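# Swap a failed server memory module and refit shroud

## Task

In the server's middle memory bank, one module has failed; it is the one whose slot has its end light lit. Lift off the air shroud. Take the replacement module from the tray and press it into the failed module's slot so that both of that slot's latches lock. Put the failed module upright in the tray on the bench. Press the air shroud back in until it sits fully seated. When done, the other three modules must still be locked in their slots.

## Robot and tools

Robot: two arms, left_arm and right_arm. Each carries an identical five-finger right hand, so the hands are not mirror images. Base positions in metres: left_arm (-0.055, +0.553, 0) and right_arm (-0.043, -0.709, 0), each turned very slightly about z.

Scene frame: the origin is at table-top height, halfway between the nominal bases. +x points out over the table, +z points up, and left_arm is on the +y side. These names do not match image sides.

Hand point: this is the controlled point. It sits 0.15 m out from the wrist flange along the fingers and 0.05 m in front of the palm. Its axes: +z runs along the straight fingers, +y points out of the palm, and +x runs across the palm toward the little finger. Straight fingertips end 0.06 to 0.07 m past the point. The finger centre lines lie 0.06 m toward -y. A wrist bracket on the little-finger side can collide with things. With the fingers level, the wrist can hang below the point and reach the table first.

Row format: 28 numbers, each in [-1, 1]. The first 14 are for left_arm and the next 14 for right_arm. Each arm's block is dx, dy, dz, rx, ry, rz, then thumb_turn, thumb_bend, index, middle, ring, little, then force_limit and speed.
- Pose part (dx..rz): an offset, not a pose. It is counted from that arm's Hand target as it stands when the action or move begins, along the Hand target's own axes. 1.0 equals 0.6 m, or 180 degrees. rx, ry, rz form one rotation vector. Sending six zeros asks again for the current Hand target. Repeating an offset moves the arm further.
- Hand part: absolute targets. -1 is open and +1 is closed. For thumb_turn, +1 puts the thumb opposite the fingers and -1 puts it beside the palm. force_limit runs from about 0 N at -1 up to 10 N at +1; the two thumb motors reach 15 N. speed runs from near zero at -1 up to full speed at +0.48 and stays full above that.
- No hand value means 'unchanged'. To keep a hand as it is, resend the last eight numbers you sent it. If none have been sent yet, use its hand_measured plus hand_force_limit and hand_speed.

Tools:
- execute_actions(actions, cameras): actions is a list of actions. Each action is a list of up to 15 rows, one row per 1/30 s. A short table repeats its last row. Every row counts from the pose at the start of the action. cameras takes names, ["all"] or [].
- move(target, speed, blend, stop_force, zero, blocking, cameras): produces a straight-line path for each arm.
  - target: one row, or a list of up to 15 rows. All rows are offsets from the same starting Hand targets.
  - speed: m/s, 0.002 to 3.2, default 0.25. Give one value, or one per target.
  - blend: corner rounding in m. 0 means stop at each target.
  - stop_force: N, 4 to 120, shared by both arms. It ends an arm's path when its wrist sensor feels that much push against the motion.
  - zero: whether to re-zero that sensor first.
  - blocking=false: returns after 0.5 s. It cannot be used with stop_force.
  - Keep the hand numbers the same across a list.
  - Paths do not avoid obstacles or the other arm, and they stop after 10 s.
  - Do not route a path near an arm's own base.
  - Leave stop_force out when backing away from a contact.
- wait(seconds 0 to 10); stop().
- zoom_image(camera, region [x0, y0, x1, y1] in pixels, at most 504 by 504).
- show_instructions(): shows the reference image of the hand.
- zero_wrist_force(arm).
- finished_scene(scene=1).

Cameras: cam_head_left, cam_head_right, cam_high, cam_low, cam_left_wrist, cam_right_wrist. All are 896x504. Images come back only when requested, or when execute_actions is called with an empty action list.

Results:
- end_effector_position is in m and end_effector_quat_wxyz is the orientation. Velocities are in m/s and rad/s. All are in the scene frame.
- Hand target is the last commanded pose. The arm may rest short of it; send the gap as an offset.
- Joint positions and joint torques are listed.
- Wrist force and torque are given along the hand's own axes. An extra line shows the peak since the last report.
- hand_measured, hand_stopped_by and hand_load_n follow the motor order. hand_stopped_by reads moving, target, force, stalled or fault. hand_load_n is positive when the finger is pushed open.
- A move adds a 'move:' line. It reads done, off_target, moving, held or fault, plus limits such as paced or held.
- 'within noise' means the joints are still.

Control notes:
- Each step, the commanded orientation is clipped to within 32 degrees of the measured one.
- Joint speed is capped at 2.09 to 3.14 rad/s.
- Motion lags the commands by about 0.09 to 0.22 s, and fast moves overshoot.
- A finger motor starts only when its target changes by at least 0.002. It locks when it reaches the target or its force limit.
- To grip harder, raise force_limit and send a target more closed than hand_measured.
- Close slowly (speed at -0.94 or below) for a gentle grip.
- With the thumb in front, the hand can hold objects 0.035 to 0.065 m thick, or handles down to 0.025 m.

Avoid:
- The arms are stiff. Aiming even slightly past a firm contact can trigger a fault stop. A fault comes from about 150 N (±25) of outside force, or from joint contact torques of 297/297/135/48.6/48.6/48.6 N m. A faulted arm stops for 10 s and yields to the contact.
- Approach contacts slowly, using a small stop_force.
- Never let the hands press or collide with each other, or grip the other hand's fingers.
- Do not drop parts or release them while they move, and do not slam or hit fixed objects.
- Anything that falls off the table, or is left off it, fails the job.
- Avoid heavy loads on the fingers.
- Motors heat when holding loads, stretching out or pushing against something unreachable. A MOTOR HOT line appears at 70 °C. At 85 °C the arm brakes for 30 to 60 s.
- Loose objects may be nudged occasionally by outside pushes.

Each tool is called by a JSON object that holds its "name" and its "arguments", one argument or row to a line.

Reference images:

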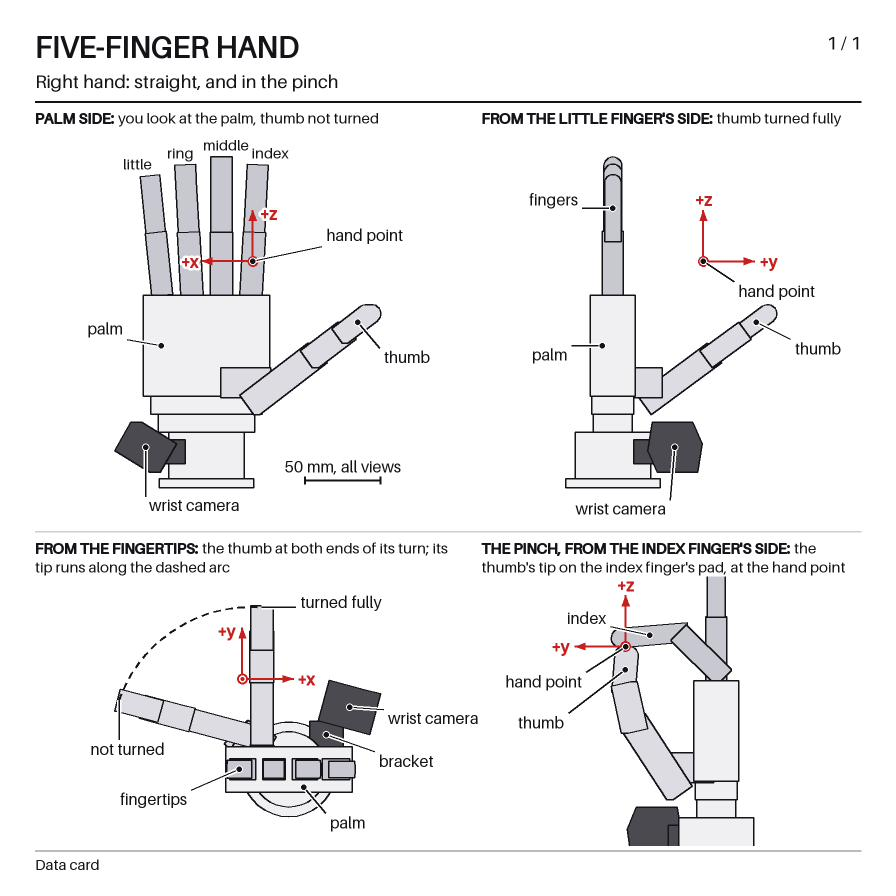

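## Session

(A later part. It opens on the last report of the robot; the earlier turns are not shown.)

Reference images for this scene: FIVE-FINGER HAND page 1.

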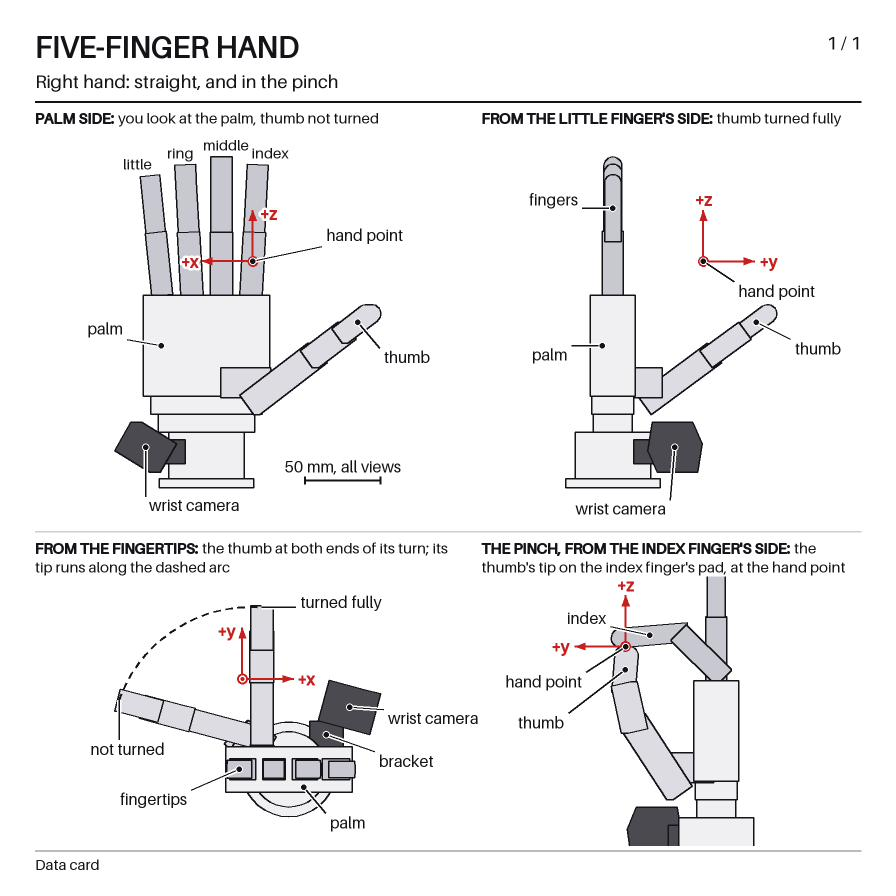

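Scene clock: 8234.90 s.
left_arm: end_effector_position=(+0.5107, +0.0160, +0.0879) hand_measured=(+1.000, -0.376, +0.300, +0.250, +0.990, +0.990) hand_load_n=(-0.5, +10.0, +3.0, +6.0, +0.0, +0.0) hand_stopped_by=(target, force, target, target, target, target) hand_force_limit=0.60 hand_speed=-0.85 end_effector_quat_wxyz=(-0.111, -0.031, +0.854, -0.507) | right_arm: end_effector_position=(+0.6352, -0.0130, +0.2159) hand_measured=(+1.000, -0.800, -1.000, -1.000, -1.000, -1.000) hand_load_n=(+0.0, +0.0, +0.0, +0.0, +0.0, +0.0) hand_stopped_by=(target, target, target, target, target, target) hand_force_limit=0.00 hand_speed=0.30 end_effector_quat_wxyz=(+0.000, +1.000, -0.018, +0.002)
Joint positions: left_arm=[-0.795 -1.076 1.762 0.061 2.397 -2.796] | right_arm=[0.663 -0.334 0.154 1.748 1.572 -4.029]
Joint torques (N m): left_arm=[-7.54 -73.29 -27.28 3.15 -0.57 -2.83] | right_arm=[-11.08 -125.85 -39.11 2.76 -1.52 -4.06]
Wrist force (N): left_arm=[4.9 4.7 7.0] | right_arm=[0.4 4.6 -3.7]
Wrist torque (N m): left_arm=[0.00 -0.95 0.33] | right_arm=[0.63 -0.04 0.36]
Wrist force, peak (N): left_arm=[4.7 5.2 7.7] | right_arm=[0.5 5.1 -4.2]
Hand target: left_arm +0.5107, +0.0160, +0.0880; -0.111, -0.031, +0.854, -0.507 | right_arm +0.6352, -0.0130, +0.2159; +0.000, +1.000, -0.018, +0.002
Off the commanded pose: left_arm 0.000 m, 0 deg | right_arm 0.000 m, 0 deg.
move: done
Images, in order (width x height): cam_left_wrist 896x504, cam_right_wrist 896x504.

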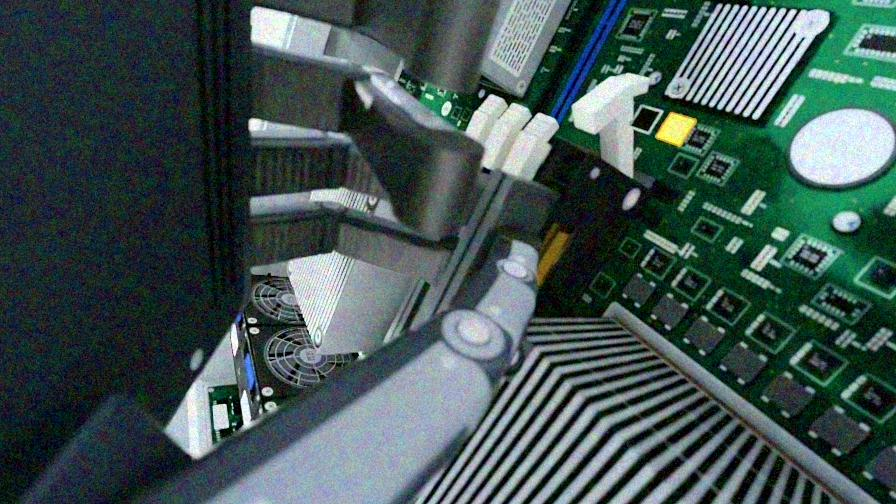

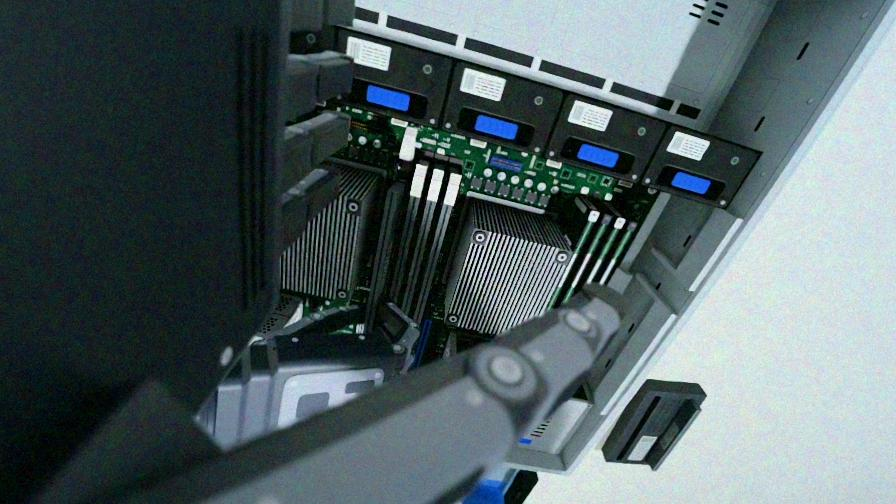

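{"name": "zoom_image", "arguments": {
  "camera": "cam_right_wrist",
  "region": [375, 170, 425, 220]
}}

{"name": "zoom_image", "arguments": {
  "camera": "cam_right_wrist",
  "region": [350, 300, 400, 350]
}}

Scaled by 10.080 from the camera's 896x504 image, which has a finer 1280x720 frame.

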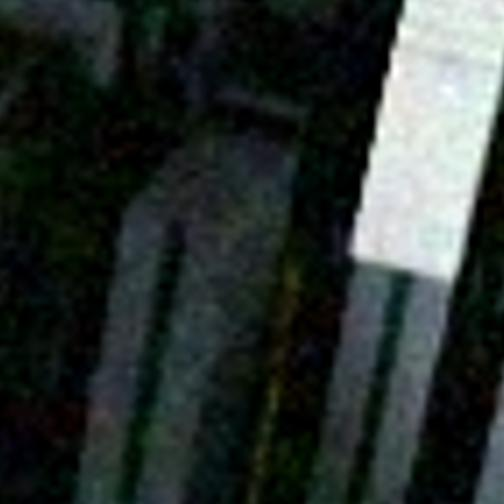

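Scaled by 10.080 from the camera's 896x504 image, which has a finer 1280x720 frame.

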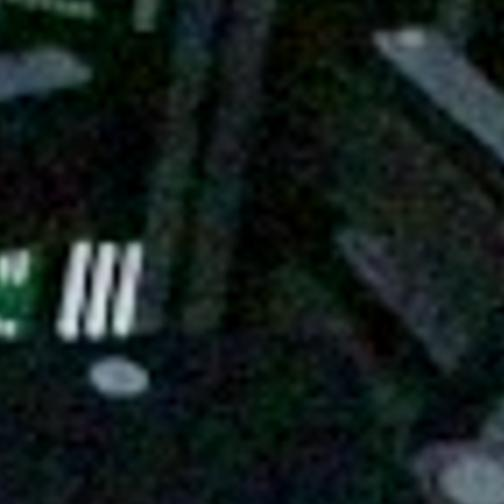

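{"name": "move", "arguments": {
  "target": [-0.00186,0.00717,0.00384,0,0,0,1,0.15,0.3,0.25,0.99,0.99,0.6,-0.85,0,0,0,0,0,0,1,-0.8,-1,-1,-1,-1,0.0,0.3],
  "speed": 0.006,
  "stop_force": 4,
  "cameras": ["cam_right_wrist","cam_left_wrist"]
}}

{"name": "zoom_image", "arguments": {
  "camera": "cam_right_wrist",
  "region": [375, 160, 435, 220]
}}

{"name": "zoom_image", "arguments": {
  "camera": "cam_left_wrist",
  "region": [430, 80, 700, 350]
}}

Scene clock: 8255.73 s.
left_arm: end_effector_position=(+0.5107, +0.0160, +0.0829) hand_measured=(+1.000, -0.376, +0.300, +0.250, +0.990, +0.990) hand_load_n=(-0.5, +9.5, +3.0, +7.0, +0.0, +0.0) hand_stopped_by=(target, force, target, target, target, target) hand_force_limit=0.60 hand_speed=-0.85 end_effector_quat_wxyz=(-0.111, -0.031, +0.854, -0.507) | right_arm: end_effector_position=(+0.6352, -0.0130, +0.2159) hand_measured=(+1.000, -0.800, -1.000, -1.000, -1.000, -1.000) hand_load_n=(+0.0, +0.0, +0.0, +0.0, +0.0, +0.0) hand_stopped_by=(target, target, target, target, target, target) hand_force_limit=0.00 hand_speed=0.30 end_effector_quat_wxyz=(+0.000, +1.000, -0.018, +0.002)
Joint positions: left_arm=[-0.795 -1.07 1.765 0.053 2.397 -2.796] | right_arm=[0.663 -0.334 0.154 1.748 1.572 -4.029]
Joint torques (N m): left_arm=[-2.44 -67.85 -23.27 3.22 1.54 -1.98] | right_arm=[-11.12 -123.33 -41.83 3.61 -1.58 -4.02]
Wrist force (N): left_arm=[5.8 2.7 9.1] | right_arm=[0.1 4.4 -4.0]
Wrist torque (N m): left_arm=[0.08 -0.99 0.40] | right_arm=[0.62 0.00 0.33]
Wrist force, peak (N): left_arm=[5.8 2.7 9.1] | right_arm=[0.6 5.2 -4.1]
Hand target: left_arm +0.5107, +0.0160, +0.0830; -0.111, -0.031, +0.854, -0.507 | right_arm +0.6352, -0.0130, +0.2159; +0.000, +1.000, -0.018, +0.002
Off the commanded pose: left_arm 0.000 m, 0 deg | right_arm 0.000 m, 0 deg.
move: done
Images, in order (width x height): cam_left_wrist 896x504, cam_right_wrist 896x504.

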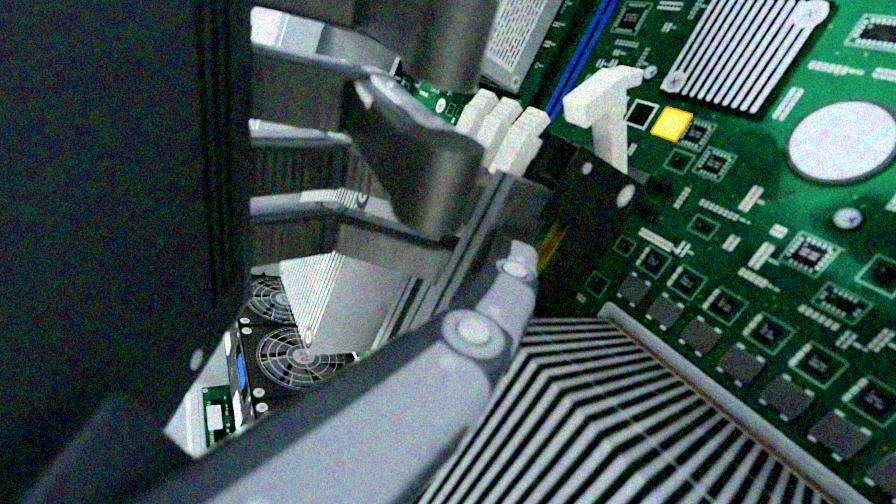

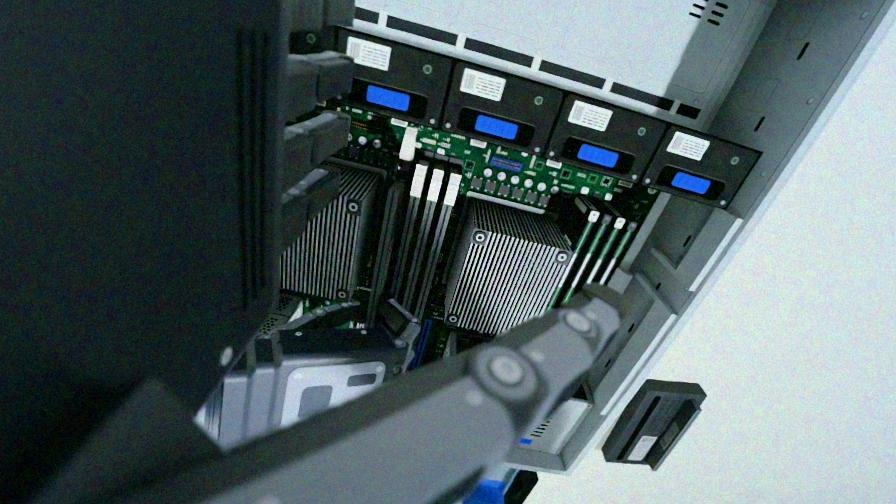

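Scaled by 8.400 from the camera's 896x504 image, which has a finer 1280x720 frame.

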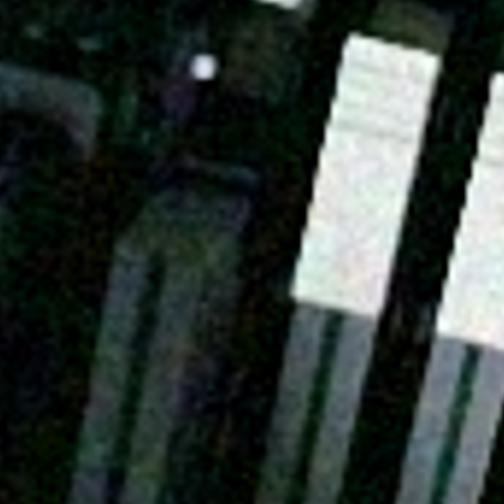

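Scaled by 1.867 from the camera's 896x504 image, which has a finer 1280x720 frame.

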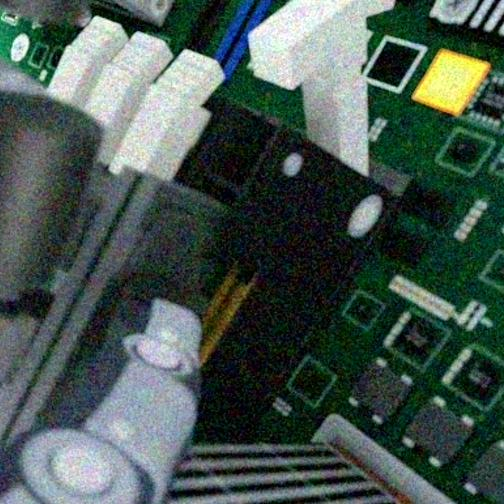

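{"name": "move", "arguments": {
  "target": [-0.00011,-0.00089,0.0016,-0.01081,-0.00184,-0.00176,1,0.15,0.3,0.25,0.99,0.99,0.6,-0.85,0,0,0,0,0,0,1,-0.8,-1,-1,-1,-1,0.0,0.3],
  "speed": 0.01,
  "cameras": ["cam_right_wrist","cam_left_wrist"]
}}

{"name": "zoom_image", "arguments": {
  "camera": "cam_right_wrist",
  "region": [375, 160, 435, 220]
}}

Scene clock: 8306.97 s.
left_arm: end_effector_position=(+0.5107, +0.0148, +0.0830) hand_measured=(+1.000, -0.376, +0.300, +0.250, +0.990, +0.990) hand_load_n=(-0.5, +10.0, +3.0, +6.0, +0.0, +0.0) hand_stopped_by=(target, force, target, target, target, target) hand_force_limit=0.60 hand_speed=-0.85 end_effector_quat_wxyz=(-0.111, -0.033, +0.863, -0.492) | right_arm: end_effector_position=(+0.6352, -0.0130, +0.2159) hand_measured=(+1.000, -0.800, -1.000, -1.000, -1.000, -1.000) hand_load_n=(+0.5, +0.0, -0.5, +0.0, +0.0, +0.0) hand_stopped_by=(target, target, target, target, target, target) hand_force_limit=0.00 hand_speed=0.30 end_effector_quat_wxyz=(+0.000, +1.000, -0.018, +0.002)
Joint positions: left_arm=[-0.804 -1.065 1.748 0.103 2.374 -2.778] | right_arm=[0.663 -0.334 0.154 1.748 1.572 -4.029]
Joint torques (N m): left_arm=[-4.89 -65.53 -38.95 0.54 2.13 2.87] | right_arm=[-11.23 -121.01 -44.65 4.01 -1.5 -3.97]
Wrist force (N): left_arm=[4.6 4.8 7.1] | right_arm=[0.5 4.8 -4.1]
Wrist torque (N m): left_arm=[-0.03 -0.91 0.26] | right_arm=[0.68 -0.06 0.38]
Wrist force, peak (N): left_arm=[3.8 2.8 12.0] | right_arm=[0.3 5.0 -4.0]
Hand target: left_arm +0.5107, +0.0149, +0.0830; -0.111, -0.033, +0.863, -0.492 | right_arm +0.6352, -0.0130, +0.2159; +0.000, +1.000, -0.018, +0.002
Off the commanded pose: left_arm 0.000 m, 0 deg | right_arm 0.000 m, 0 deg.
move: done
Images, in order (width x height): cam_left_wrist 896x504, cam_right_wrist 896x504.

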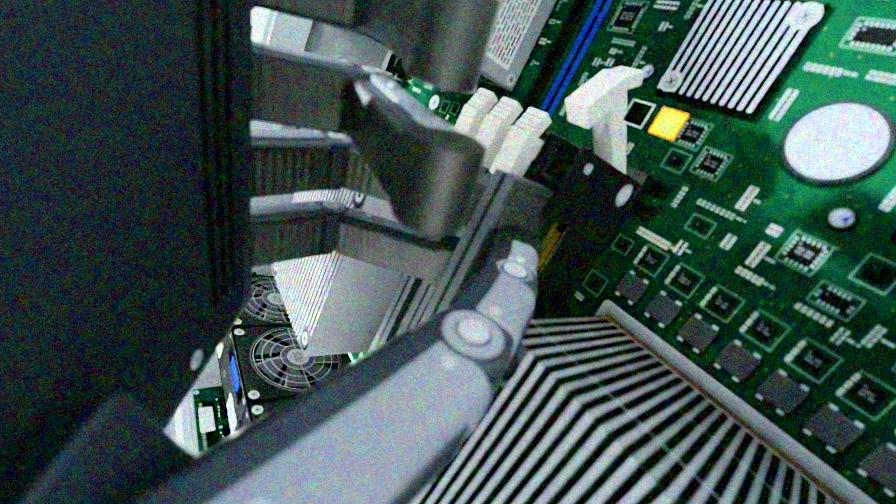

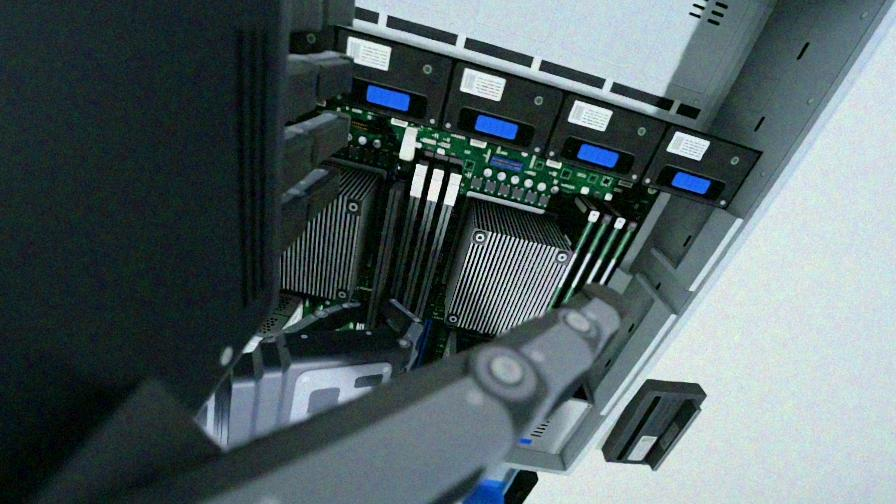

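Scaled by 8.400 from the camera's 896x504 image, which has a finer 1280x720 frame.

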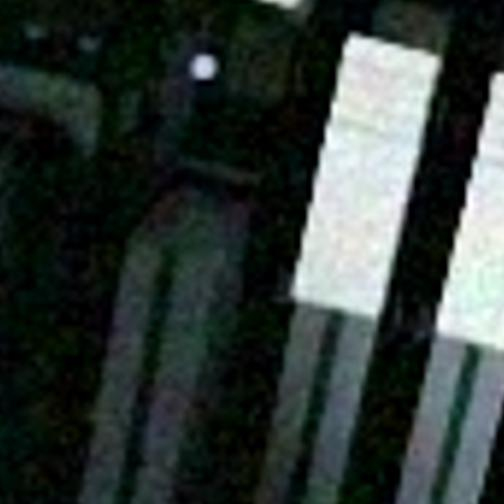

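{"name": "move", "arguments": {
  "target": [-0.00149,0.00561,0.00328,0,0,0,1,0.15,0.3,0.25,0.99,0.99,0.6,-0.85,0,0,0,0,0,0,1,-0.8,-1,-1,-1,-1,0.0,0.3],
  "speed": 0.006,
  "stop_force": 4,
  "cameras": ["cam_right_wrist","cam_left_wrist"]
}}

{"name": "zoom_image", "arguments": {
  "camera": "cam_right_wrist",
  "region": [375, 160, 435, 220]
}}

Scene clock: 8314.93 s.
left_arm: end_effector_position=(+0.5107, +0.0149, +0.0789) hand_measured=(+1.000, -0.376, +0.300, +0.250, +0.990, +0.990) hand_load_n=(+0.0, +10.0, +3.0, +6.0, +0.0, +0.0) hand_stopped_by=(target, force, target, target, target, target) hand_force_limit=0.60 hand_speed=-0.85 end_effector_quat_wxyz=(-0.111, -0.033, +0.863, -0.492) | right_arm: end_effector_position=(+0.6352, -0.0130, +0.2159) hand_measured=(+1.000, -0.800, -1.000, -1.000, -1.000, -1.000) hand_load_n=(+0.0, +0.0, +0.0, +0.0, +0.0, +0.0) hand_stopped_by=(target, target, target, target, target, target) hand_force_limit=0.00 hand_speed=0.30 end_effector_quat_wxyz=(+0.000, +1.000, -0.018, +0.002)
Joint positions: left_arm=[-0.804 -1.061 1.75 0.097 2.374 -2.778] | right_arm=[0.663 -0.334 0.154 1.748 1.572 -4.029]
Joint torques (N m): left_arm=[1.61 -72.62 -27.28 2.9 2.81 -2.77] | right_arm=[-10.75 -119.68 -44.41 4.52 -1.51 -4.01]
Wrist force (N): left_arm=[4.5 5.0 6.5] | right_arm=[0.4 4.8 -3.5]
Wrist torque (N m): left_arm=[0.03 -0.89 0.27] | right_arm=[0.65 -0.06 0.37]
Wrist force, peak (N): left_arm=[5.1 5.1 7.7] | right_arm=[0.6 4.9 -4.3]
Hand target: left_arm +0.5107, +0.0149, +0.0790; -0.111, -0.033, +0.863, -0.492 | right_arm +0.6352, -0.0130, +0.2159; +0.000, +1.000, -0.018, +0.002
Off the commanded pose: left_arm 0.000 m, 0 deg | right_arm 0.000 m, 0 deg.
move: done
Images, in order (width x height): cam_left_wrist 896x504, cam_right_wrist 896x504.

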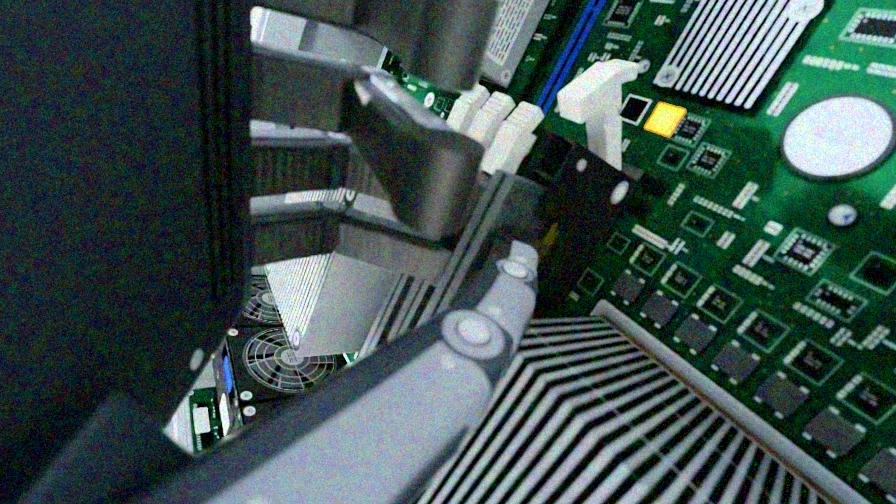

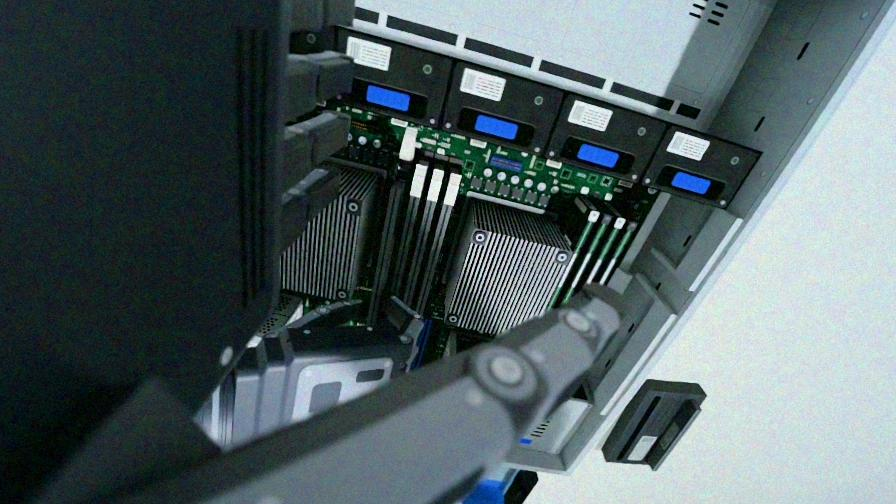

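Scaled by 8.400 from the camera's 896x504 image, which has a finer 1280x720 frame.

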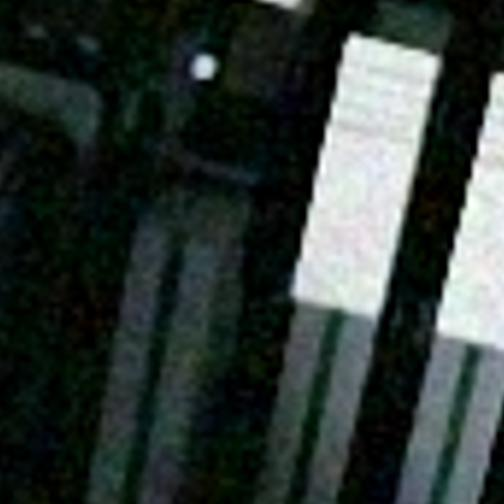

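{"name": "move", "arguments": {
  "target": [-0.00149,0.00561,0.00328,0,0,0,1,0.15,0.3,0.25,0.99,0.99,0.6,-0.85,0,0,0,0,0,0,1,-0.8,-1,-1,-1,-1,0.0,0.3],
  "speed": 0.005,
  "stop_force": 4,
  "cameras": ["cam_right_wrist","cam_left_wrist"]
}}

{"name": "zoom_image", "arguments": {
  "camera": "cam_right_wrist",
  "region": [375, 160, 435, 220]
}}

Scene clock: 8322.87 s.
left_arm: end_effector_position=(+0.5107, +0.0149, +0.0765) hand_measured=(+1.000, -0.376, +0.300, +0.250, +0.990, +0.990) hand_load_n=(-2.0, +10.0, +3.0, +6.0, +0.0, +0.0) hand_stopped_by=(target, force, target, target, target, target) hand_force_limit=0.60 hand_speed=-0.85 end_effector_quat_wxyz=(-0.111, -0.033, +0.863, -0.492) | right_arm: end_effector_position=(+0.6352, -0.0130, +0.2159) hand_measured=(+1.000, -0.800, -1.000, -1.000, -1.000, -1.000) hand_load_n=(+0.0, +0.0, +0.0, +0.0, +0.0, +0.0) hand_stopped_by=(target, target, target, target, target, target) hand_force_limit=0.00 hand_speed=0.30 end_effector_quat_wxyz=(+0.000, +1.000, -0.018, +0.002)
Joint positions: left_arm=[-0.804 -1.059 1.751 0.093 2.374 -2.778] | right_arm=[0.663 -0.334 0.154 1.748 1.572 -4.029]
Joint torques (N m): left_arm=[-7.65 -79.01 -45.31 3.34 0.43 -2.76] | right_arm=[-10.02 -120.44 -44.55 4.51 -1.49 -3.99]
Wrist force (N): left_arm=[10.4 3.4 6.5] | right_arm=[0.3 4.8 -3.7]
Wrist torque (N m): left_arm=[0.03 -1.12 0.17] | right_arm=[0.67 -0.03 0.36]
Wrist force, peak (N): left_arm=[10.8 3.1 6.4] | right_arm=[0.1 5.0 -4.0]
Hand target: left_arm +0.5107, +0.0149, +0.0765; -0.111, -0.033, +0.863, -0.492 (not the last commanded pose) | right_arm +0.6352, -0.0130, +0.2159; +0.000, +1.000, -0.018, +0.002
Off the commanded pose: left_arm 0.001 m, 0 deg | right_arm 0.000 m, 0 deg.
move: contact (left_arm)
Images, in order (width x height): cam_left_wrist 896x504, cam_right_wrist 896x504.

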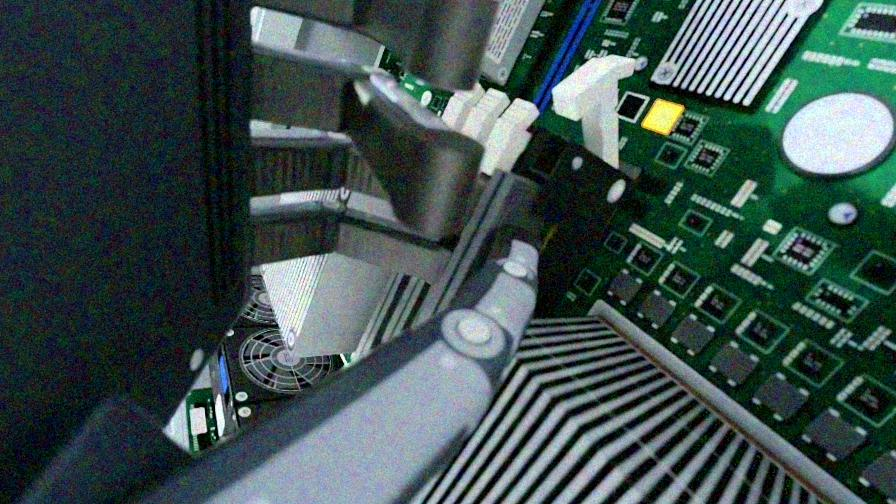

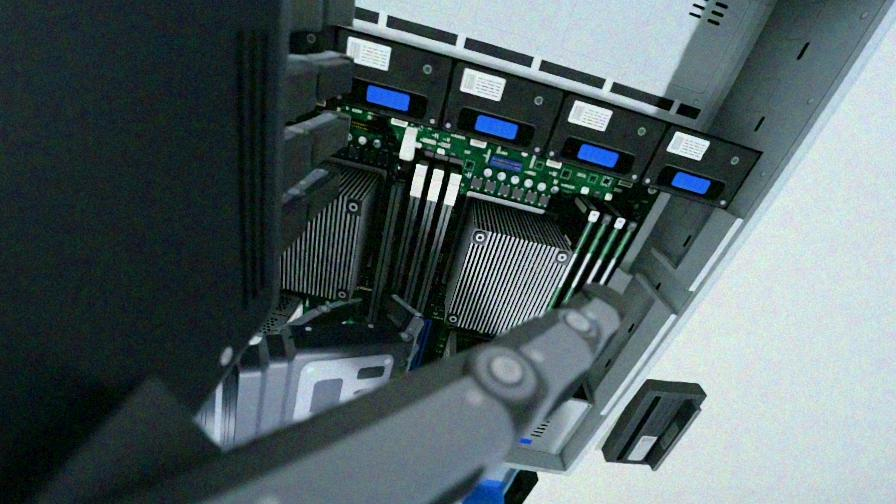

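Scaled by 8.400 from the camera's 896x504 image, which has a finer 1280x720 frame.

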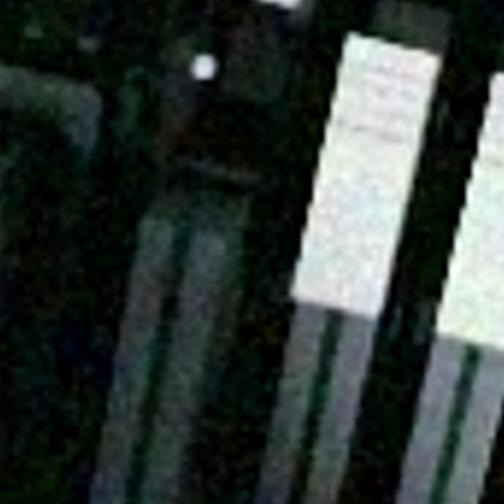

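{"name": "move", "arguments": {
  "target": [0,0,0,0,0,0,1,0.15,0.2,0.15,0.99,0.99,0.6,-0.93,0,0,0,0,0,0,1,-0.8,-1,-1,-1,-1,0.0,0.3],
  "speed": 0.01,
  "cameras": ["cam_right_wrist","cam_left_wrist"]
}}

{"name": "zoom_image", "arguments": {
  "camera": "cam_right_wrist",
  "region": [375, 160, 435, 220]
}}

{"name": "zoom_image", "arguments": {
  "camera": "cam_left_wrist",
  "region": [430, 80, 700, 350]
}}

Scene clock: 8332.63 s.
left_arm: end_effector_position=(+0.5108, +0.0148, +0.0766) hand_measured=(+1.000, -0.374, +0.204, +0.178, +0.990, +0.990) hand_load_n=(-3.0, +2.5, -11.0, -12.5, +0.0, +0.0) hand_stopped_by=(target, force, target, stalled, target, target) hand_force_limit=0.60 hand_speed=-0.93 end_effector_quat_wxyz=(-0.111, -0.033, +0.863, -0.492) | right_arm: end_effector_position=(+0.6352, -0.0130, +0.2159) hand_measured=(+1.000, -0.800, -1.000, -1.000, -1.000, -1.000) hand_load_n=(+0.0, +0.0, +0.0, +0.0, +0.0, +0.0) hand_stopped_by=(target, target, target, target, target, target) hand_force_limit=0.00 hand_speed=0.30 end_effector_quat_wxyz=(+0.000, +1.000, -0.018, +0.002)
Joint positions: left_arm=[-0.804 -1.059 1.751 0.093 2.374 -2.778] | right_arm=[0.663 -0.334 0.154 1.748 1.572 -4.029]
Joint torques (N m): left_arm=[-7.78 -48.04 -30.48 2.2 -0.77 -2.09] | right_arm=[-10.69 -120.32 -44.1 4.52 -1.61 -4.12]
Wrist force (N): left_arm=[15.7 -16.4 -17.2] | right_arm=[0.4 4.2 -4.0]
Wrist torque (N m): left_arm=[-0.06 -0.83 0.05] | right_arm=[0.59 -0.04 0.35]
Wrist force, peak (N): left_arm=[16.2 -16.5 -18.6] | right_arm=[0.4 5.2 -3.6]
Hand target: left_arm +0.5107, +0.0149, +0.0765; -0.111, -0.033, +0.863, -0.492 | right_arm +0.6352, -0.0130, +0.2159; +0.000, +1.000, -0.018, +0.002
Off the commanded pose: left_arm 0.000 m, 0 deg | right_arm 0.000 m, 0 deg.
move: done
Images, in order (width x height): cam_left_wrist 896x504, cam_right_wrist 896x504.

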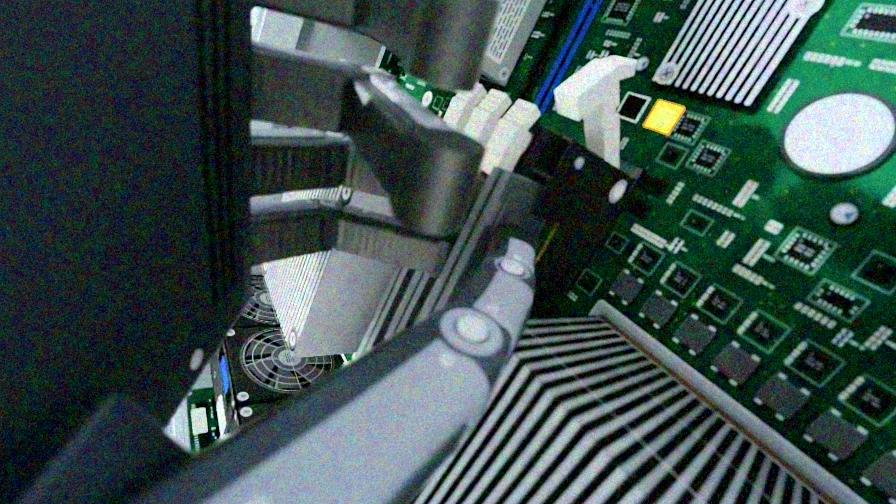

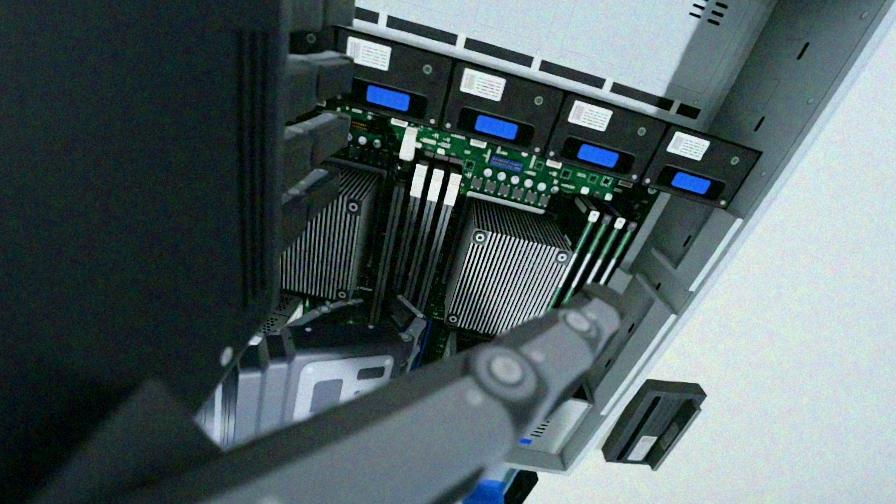

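Scaled by 8.400 from the camera's 896x504 image, which has a finer 1280x720 frame.

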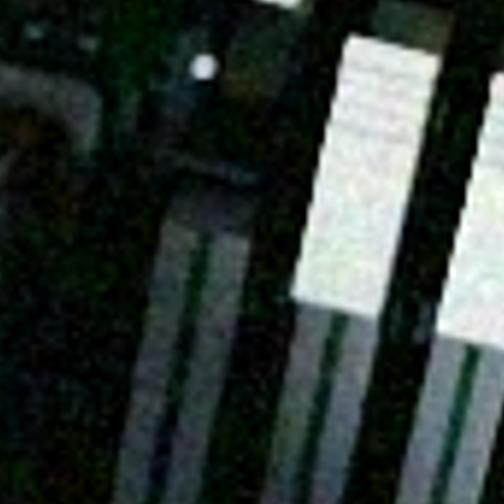

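Scaled by 1.867 from the camera's 896x504 image, which has a finer 1280x720 frame.

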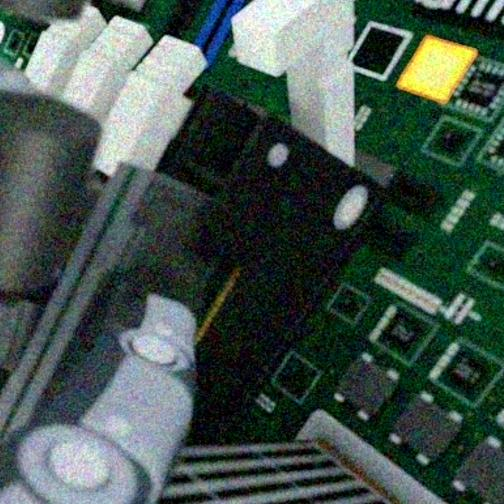

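{"name": "move", "arguments": {
  "target": [0.00112,-0.00421,-0.00246,0,0,0,1,0.15,0.2,0.15,0.99,0.99,0.6,-0.93,0,0,0,0,0,0,1,-0.8,-1,-1,-1,-1,0.0,0.3],
  "speed": 0.01,
  "cameras": ["cam_right_wrist","cam_left_wrist"]
}}

{"name": "zoom_image", "arguments": {
  "camera": "cam_right_wrist",
  "region": [375, 160, 435, 220]
}}

{"name": "zoom_image", "arguments": {
  "camera": "cam_left_wrist",
  "region": [430, 80, 700, 350]
}}

Scene clock: 8341.33 s.
left_arm: end_effector_position=(+0.5107, +0.0149, +0.0795) hand_measured=(+1.000, -0.374, +0.202, +0.178, +0.990, +0.990) hand_load_n=(+0.5, +0.5, +0.0, +0.0, +0.0, +0.0) hand_stopped_by=(target, force, target, stalled, target, target) hand_force_limit=0.60 hand_speed=-0.93 end_effector_quat_wxyz=(-0.111, -0.033, +0.863, -0.492) | right_arm: end_effector_position=(+0.6352, -0.0130, +0.2159) hand_measured=(+1.000, -0.800, -1.000, -1.000, -1.000, -1.000) hand_load_n=(+0.0, +0.0, +0.0, +0.0, +0.0, +0.0) hand_stopped_by=(target, target, target, target, target, target) hand_force_limit=0.00 hand_speed=0.30 end_effector_quat_wxyz=(+0.000, +1.000, -0.018, +0.002)
Joint positions: left_arm=[-0.804 -1.062 1.749 0.098 2.374 -2.778] | right_arm=[0.663 -0.334 0.154 1.748 1.572 -4.029]
Joint torques (N m): left_arm=[-5.9 -75.62 -43.77 2.65 2.24 -2.31] | right_arm=[-9.74 -121 -44.11 4.68 -1.52 -3.93]
Wrist force (N): left_arm=[4.4 4.9 7.3] | right_arm=[0.1 4.2 -3.8]
Wrist torque (N m): left_arm=[-0.07 -0.92 0.29] | right_arm=[0.58 0.00 0.33]
Wrist force, peak (N): left_arm=[16.7 -17.9 -17.8] | right_arm=[0.7 4.9 -4.1]
Hand target: left_arm +0.5107, +0.0149, +0.0795; -0.111, -0.033, +0.863, -0.492 | right_arm +0.6352, -0.0130, +0.2159; +0.000, +1.000, -0.018, +0.002
Off the commanded pose: left_arm 0.000 m, 0 deg | right_arm 0.000 m, 0 deg.
move: done
Images, in order (width x height): cam_left_wrist 896x504, cam_right_wrist 896x504.

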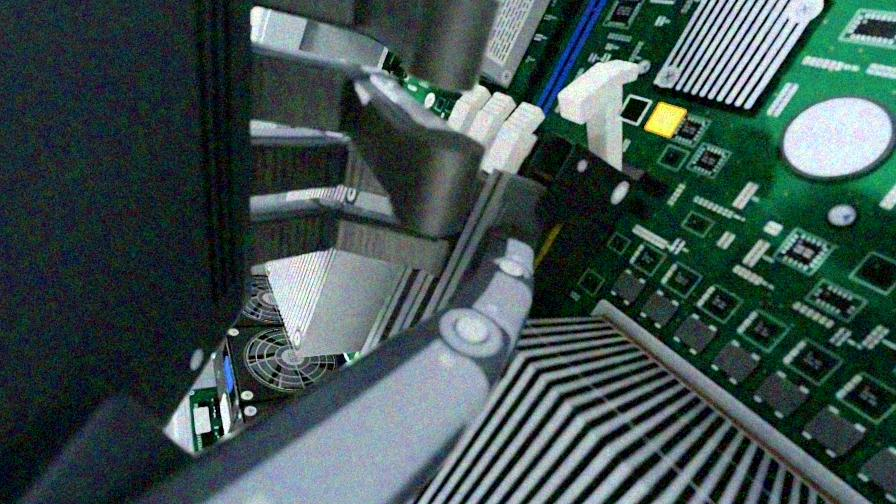

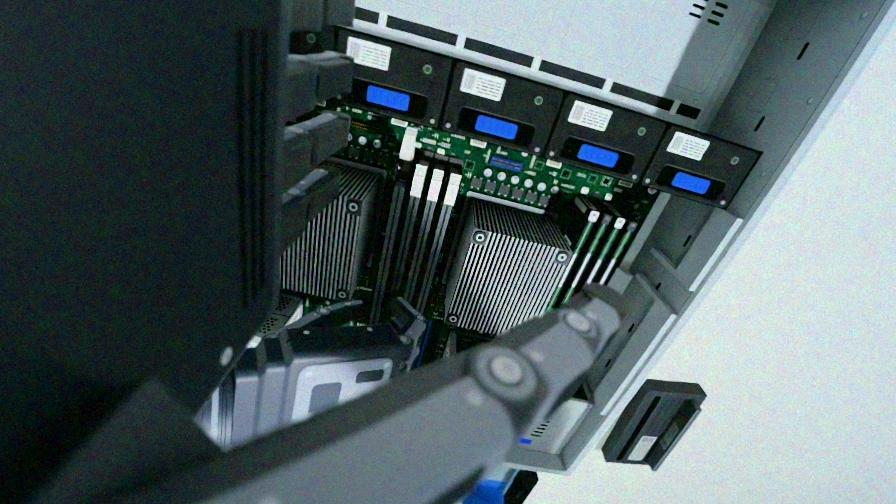

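Scaled by 8.400 from the camera's 896x504 image, which has a finer 1280x720 frame.

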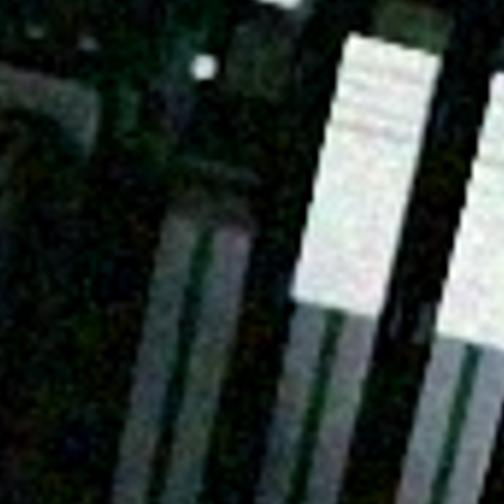

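Scaled by 1.867 from the camera's 896x504 image, which has a finer 1280x720 frame.

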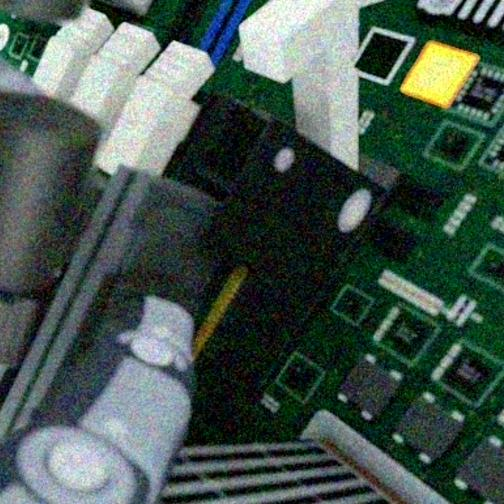

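{"name": "move", "arguments": {
  "target": [0.00373,-0.01403,-0.0082,0,0,0,1,0.15,0.2,0.15,0.99,0.99,0.6,-0.93,0,0,0,0,0,0,1,-0.8,-1,-1,-1,-1,0.0,0.3],
  "speed": 0.015,
  "cameras": ["cam_right_wrist","cam_left_wrist"]
}}

{"name": "zoom_image", "arguments": {
  "camera": "cam_right_wrist",
  "region": [350, 130, 450, 280]
}}

{"name": "zoom_image", "arguments": {
  "camera": "cam_left_wrist",
  "region": [430, 80, 700, 350]
}}

Scene clock: 8349.97 s.
left_arm: end_effector_position=(+0.5107, +0.0149, +0.0896) hand_measured=(+1.000, -0.374, +0.202, +0.178, +0.990, +0.990) hand_load_n=(+0.0, +0.0, +0.0, +0.0, +0.0, +0.0) hand_stopped_by=(target, force, target, stalled, target, target) hand_force_limit=0.60 hand_speed=-0.93 end_effector_quat_wxyz=(-0.111, -0.033, +0.863, -0.492) | right_arm: end_effector_position=(+0.6352, -0.0130, +0.2159) hand_measured=(+1.000, -0.800, -1.000, -1.000, -1.000, -1.000) hand_load_n=(+0.0, +0.0, +0.0, +0.0, +0.0, +0.0) hand_stopped_by=(target, target, target, target, target, target) hand_force_limit=0.00 hand_speed=0.30 end_effector_quat_wxyz=(+0.000, +1.000, -0.018, +0.002)
Joint positions: left_arm=[-0.804 -1.072 1.744 0.113 2.374 -2.778] | right_arm=[0.663 -0.334 0.154 1.748 1.572 -4.029]
Joint torques (N m): left_arm=[5.11 -62.6 -40.01 1.13 2.66 -0.32] | right_arm=[-9.86 -121.08 -44.72 4.67 -1.42 -4]
Wrist force (N): left_arm=[4.3 4.2 7.2] | right_arm=[0.3 4.7 -3.8]
Wrist torque (N m): left_arm=[-0.05 -0.83 0.27] | right_arm=[0.65 -0.03 0.36]
Wrist force, peak (N): left_arm=[4.9 5.4 7.3] | right_arm=[0.6 5.1 -4.0]
Hand target: left_arm +0.5107, +0.0149, +0.0895; -0.111, -0.033, +0.863, -0.492 | right_arm +0.6352, -0.0130, +0.2159; +0.000, +1.000, -0.018, +0.002
Off the commanded pose: left_arm 0.000 m, 0 deg | right_arm 0.000 m, 0 deg.
move: done
Images, in order (width x height): cam_left_wrist 896x504, cam_right_wrist 896x504.

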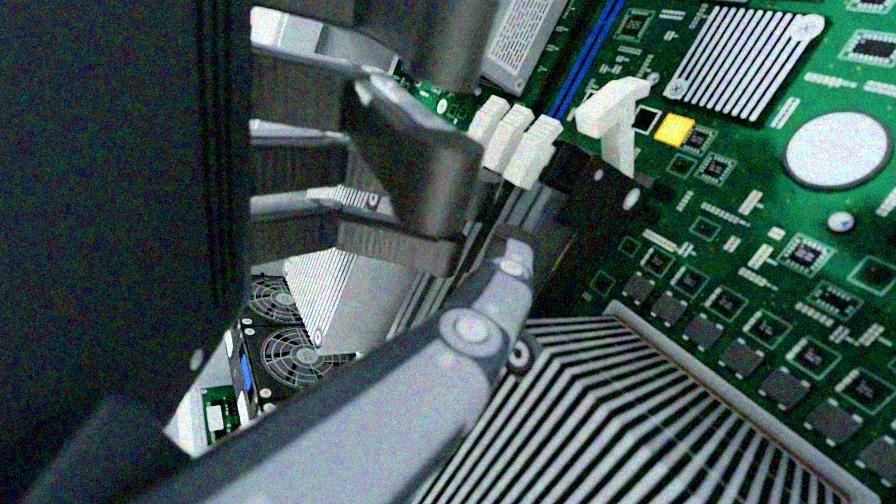

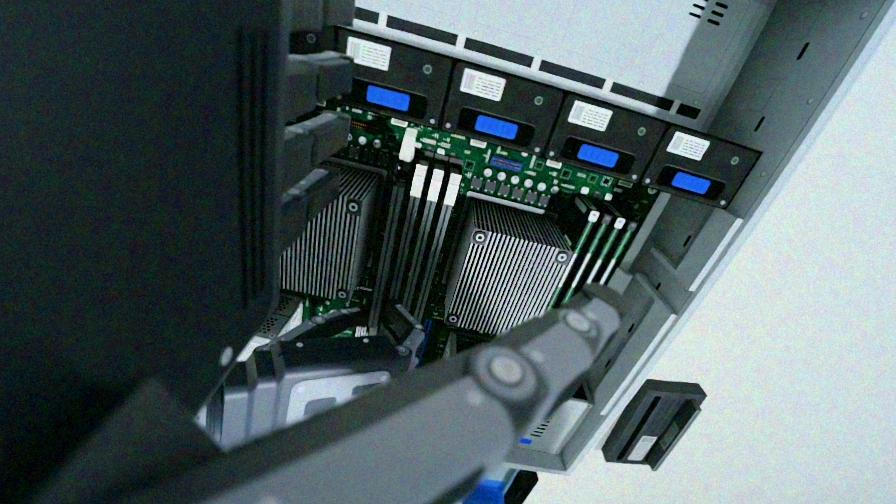

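Scaled by 3.360 from the camera's 896x504 image, which has a finer 1280x720 frame.

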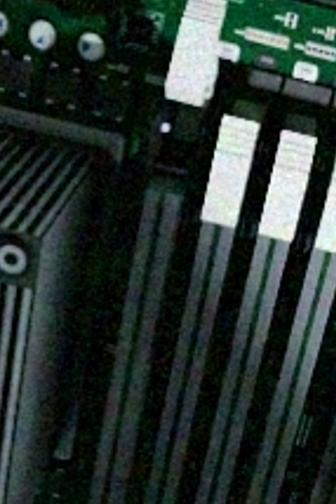

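Scaled by 1.867 from the camera's 896x504 image, which has a finer 1280x720 frame.

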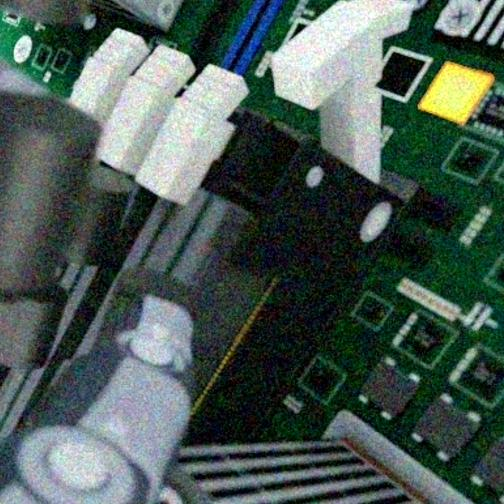

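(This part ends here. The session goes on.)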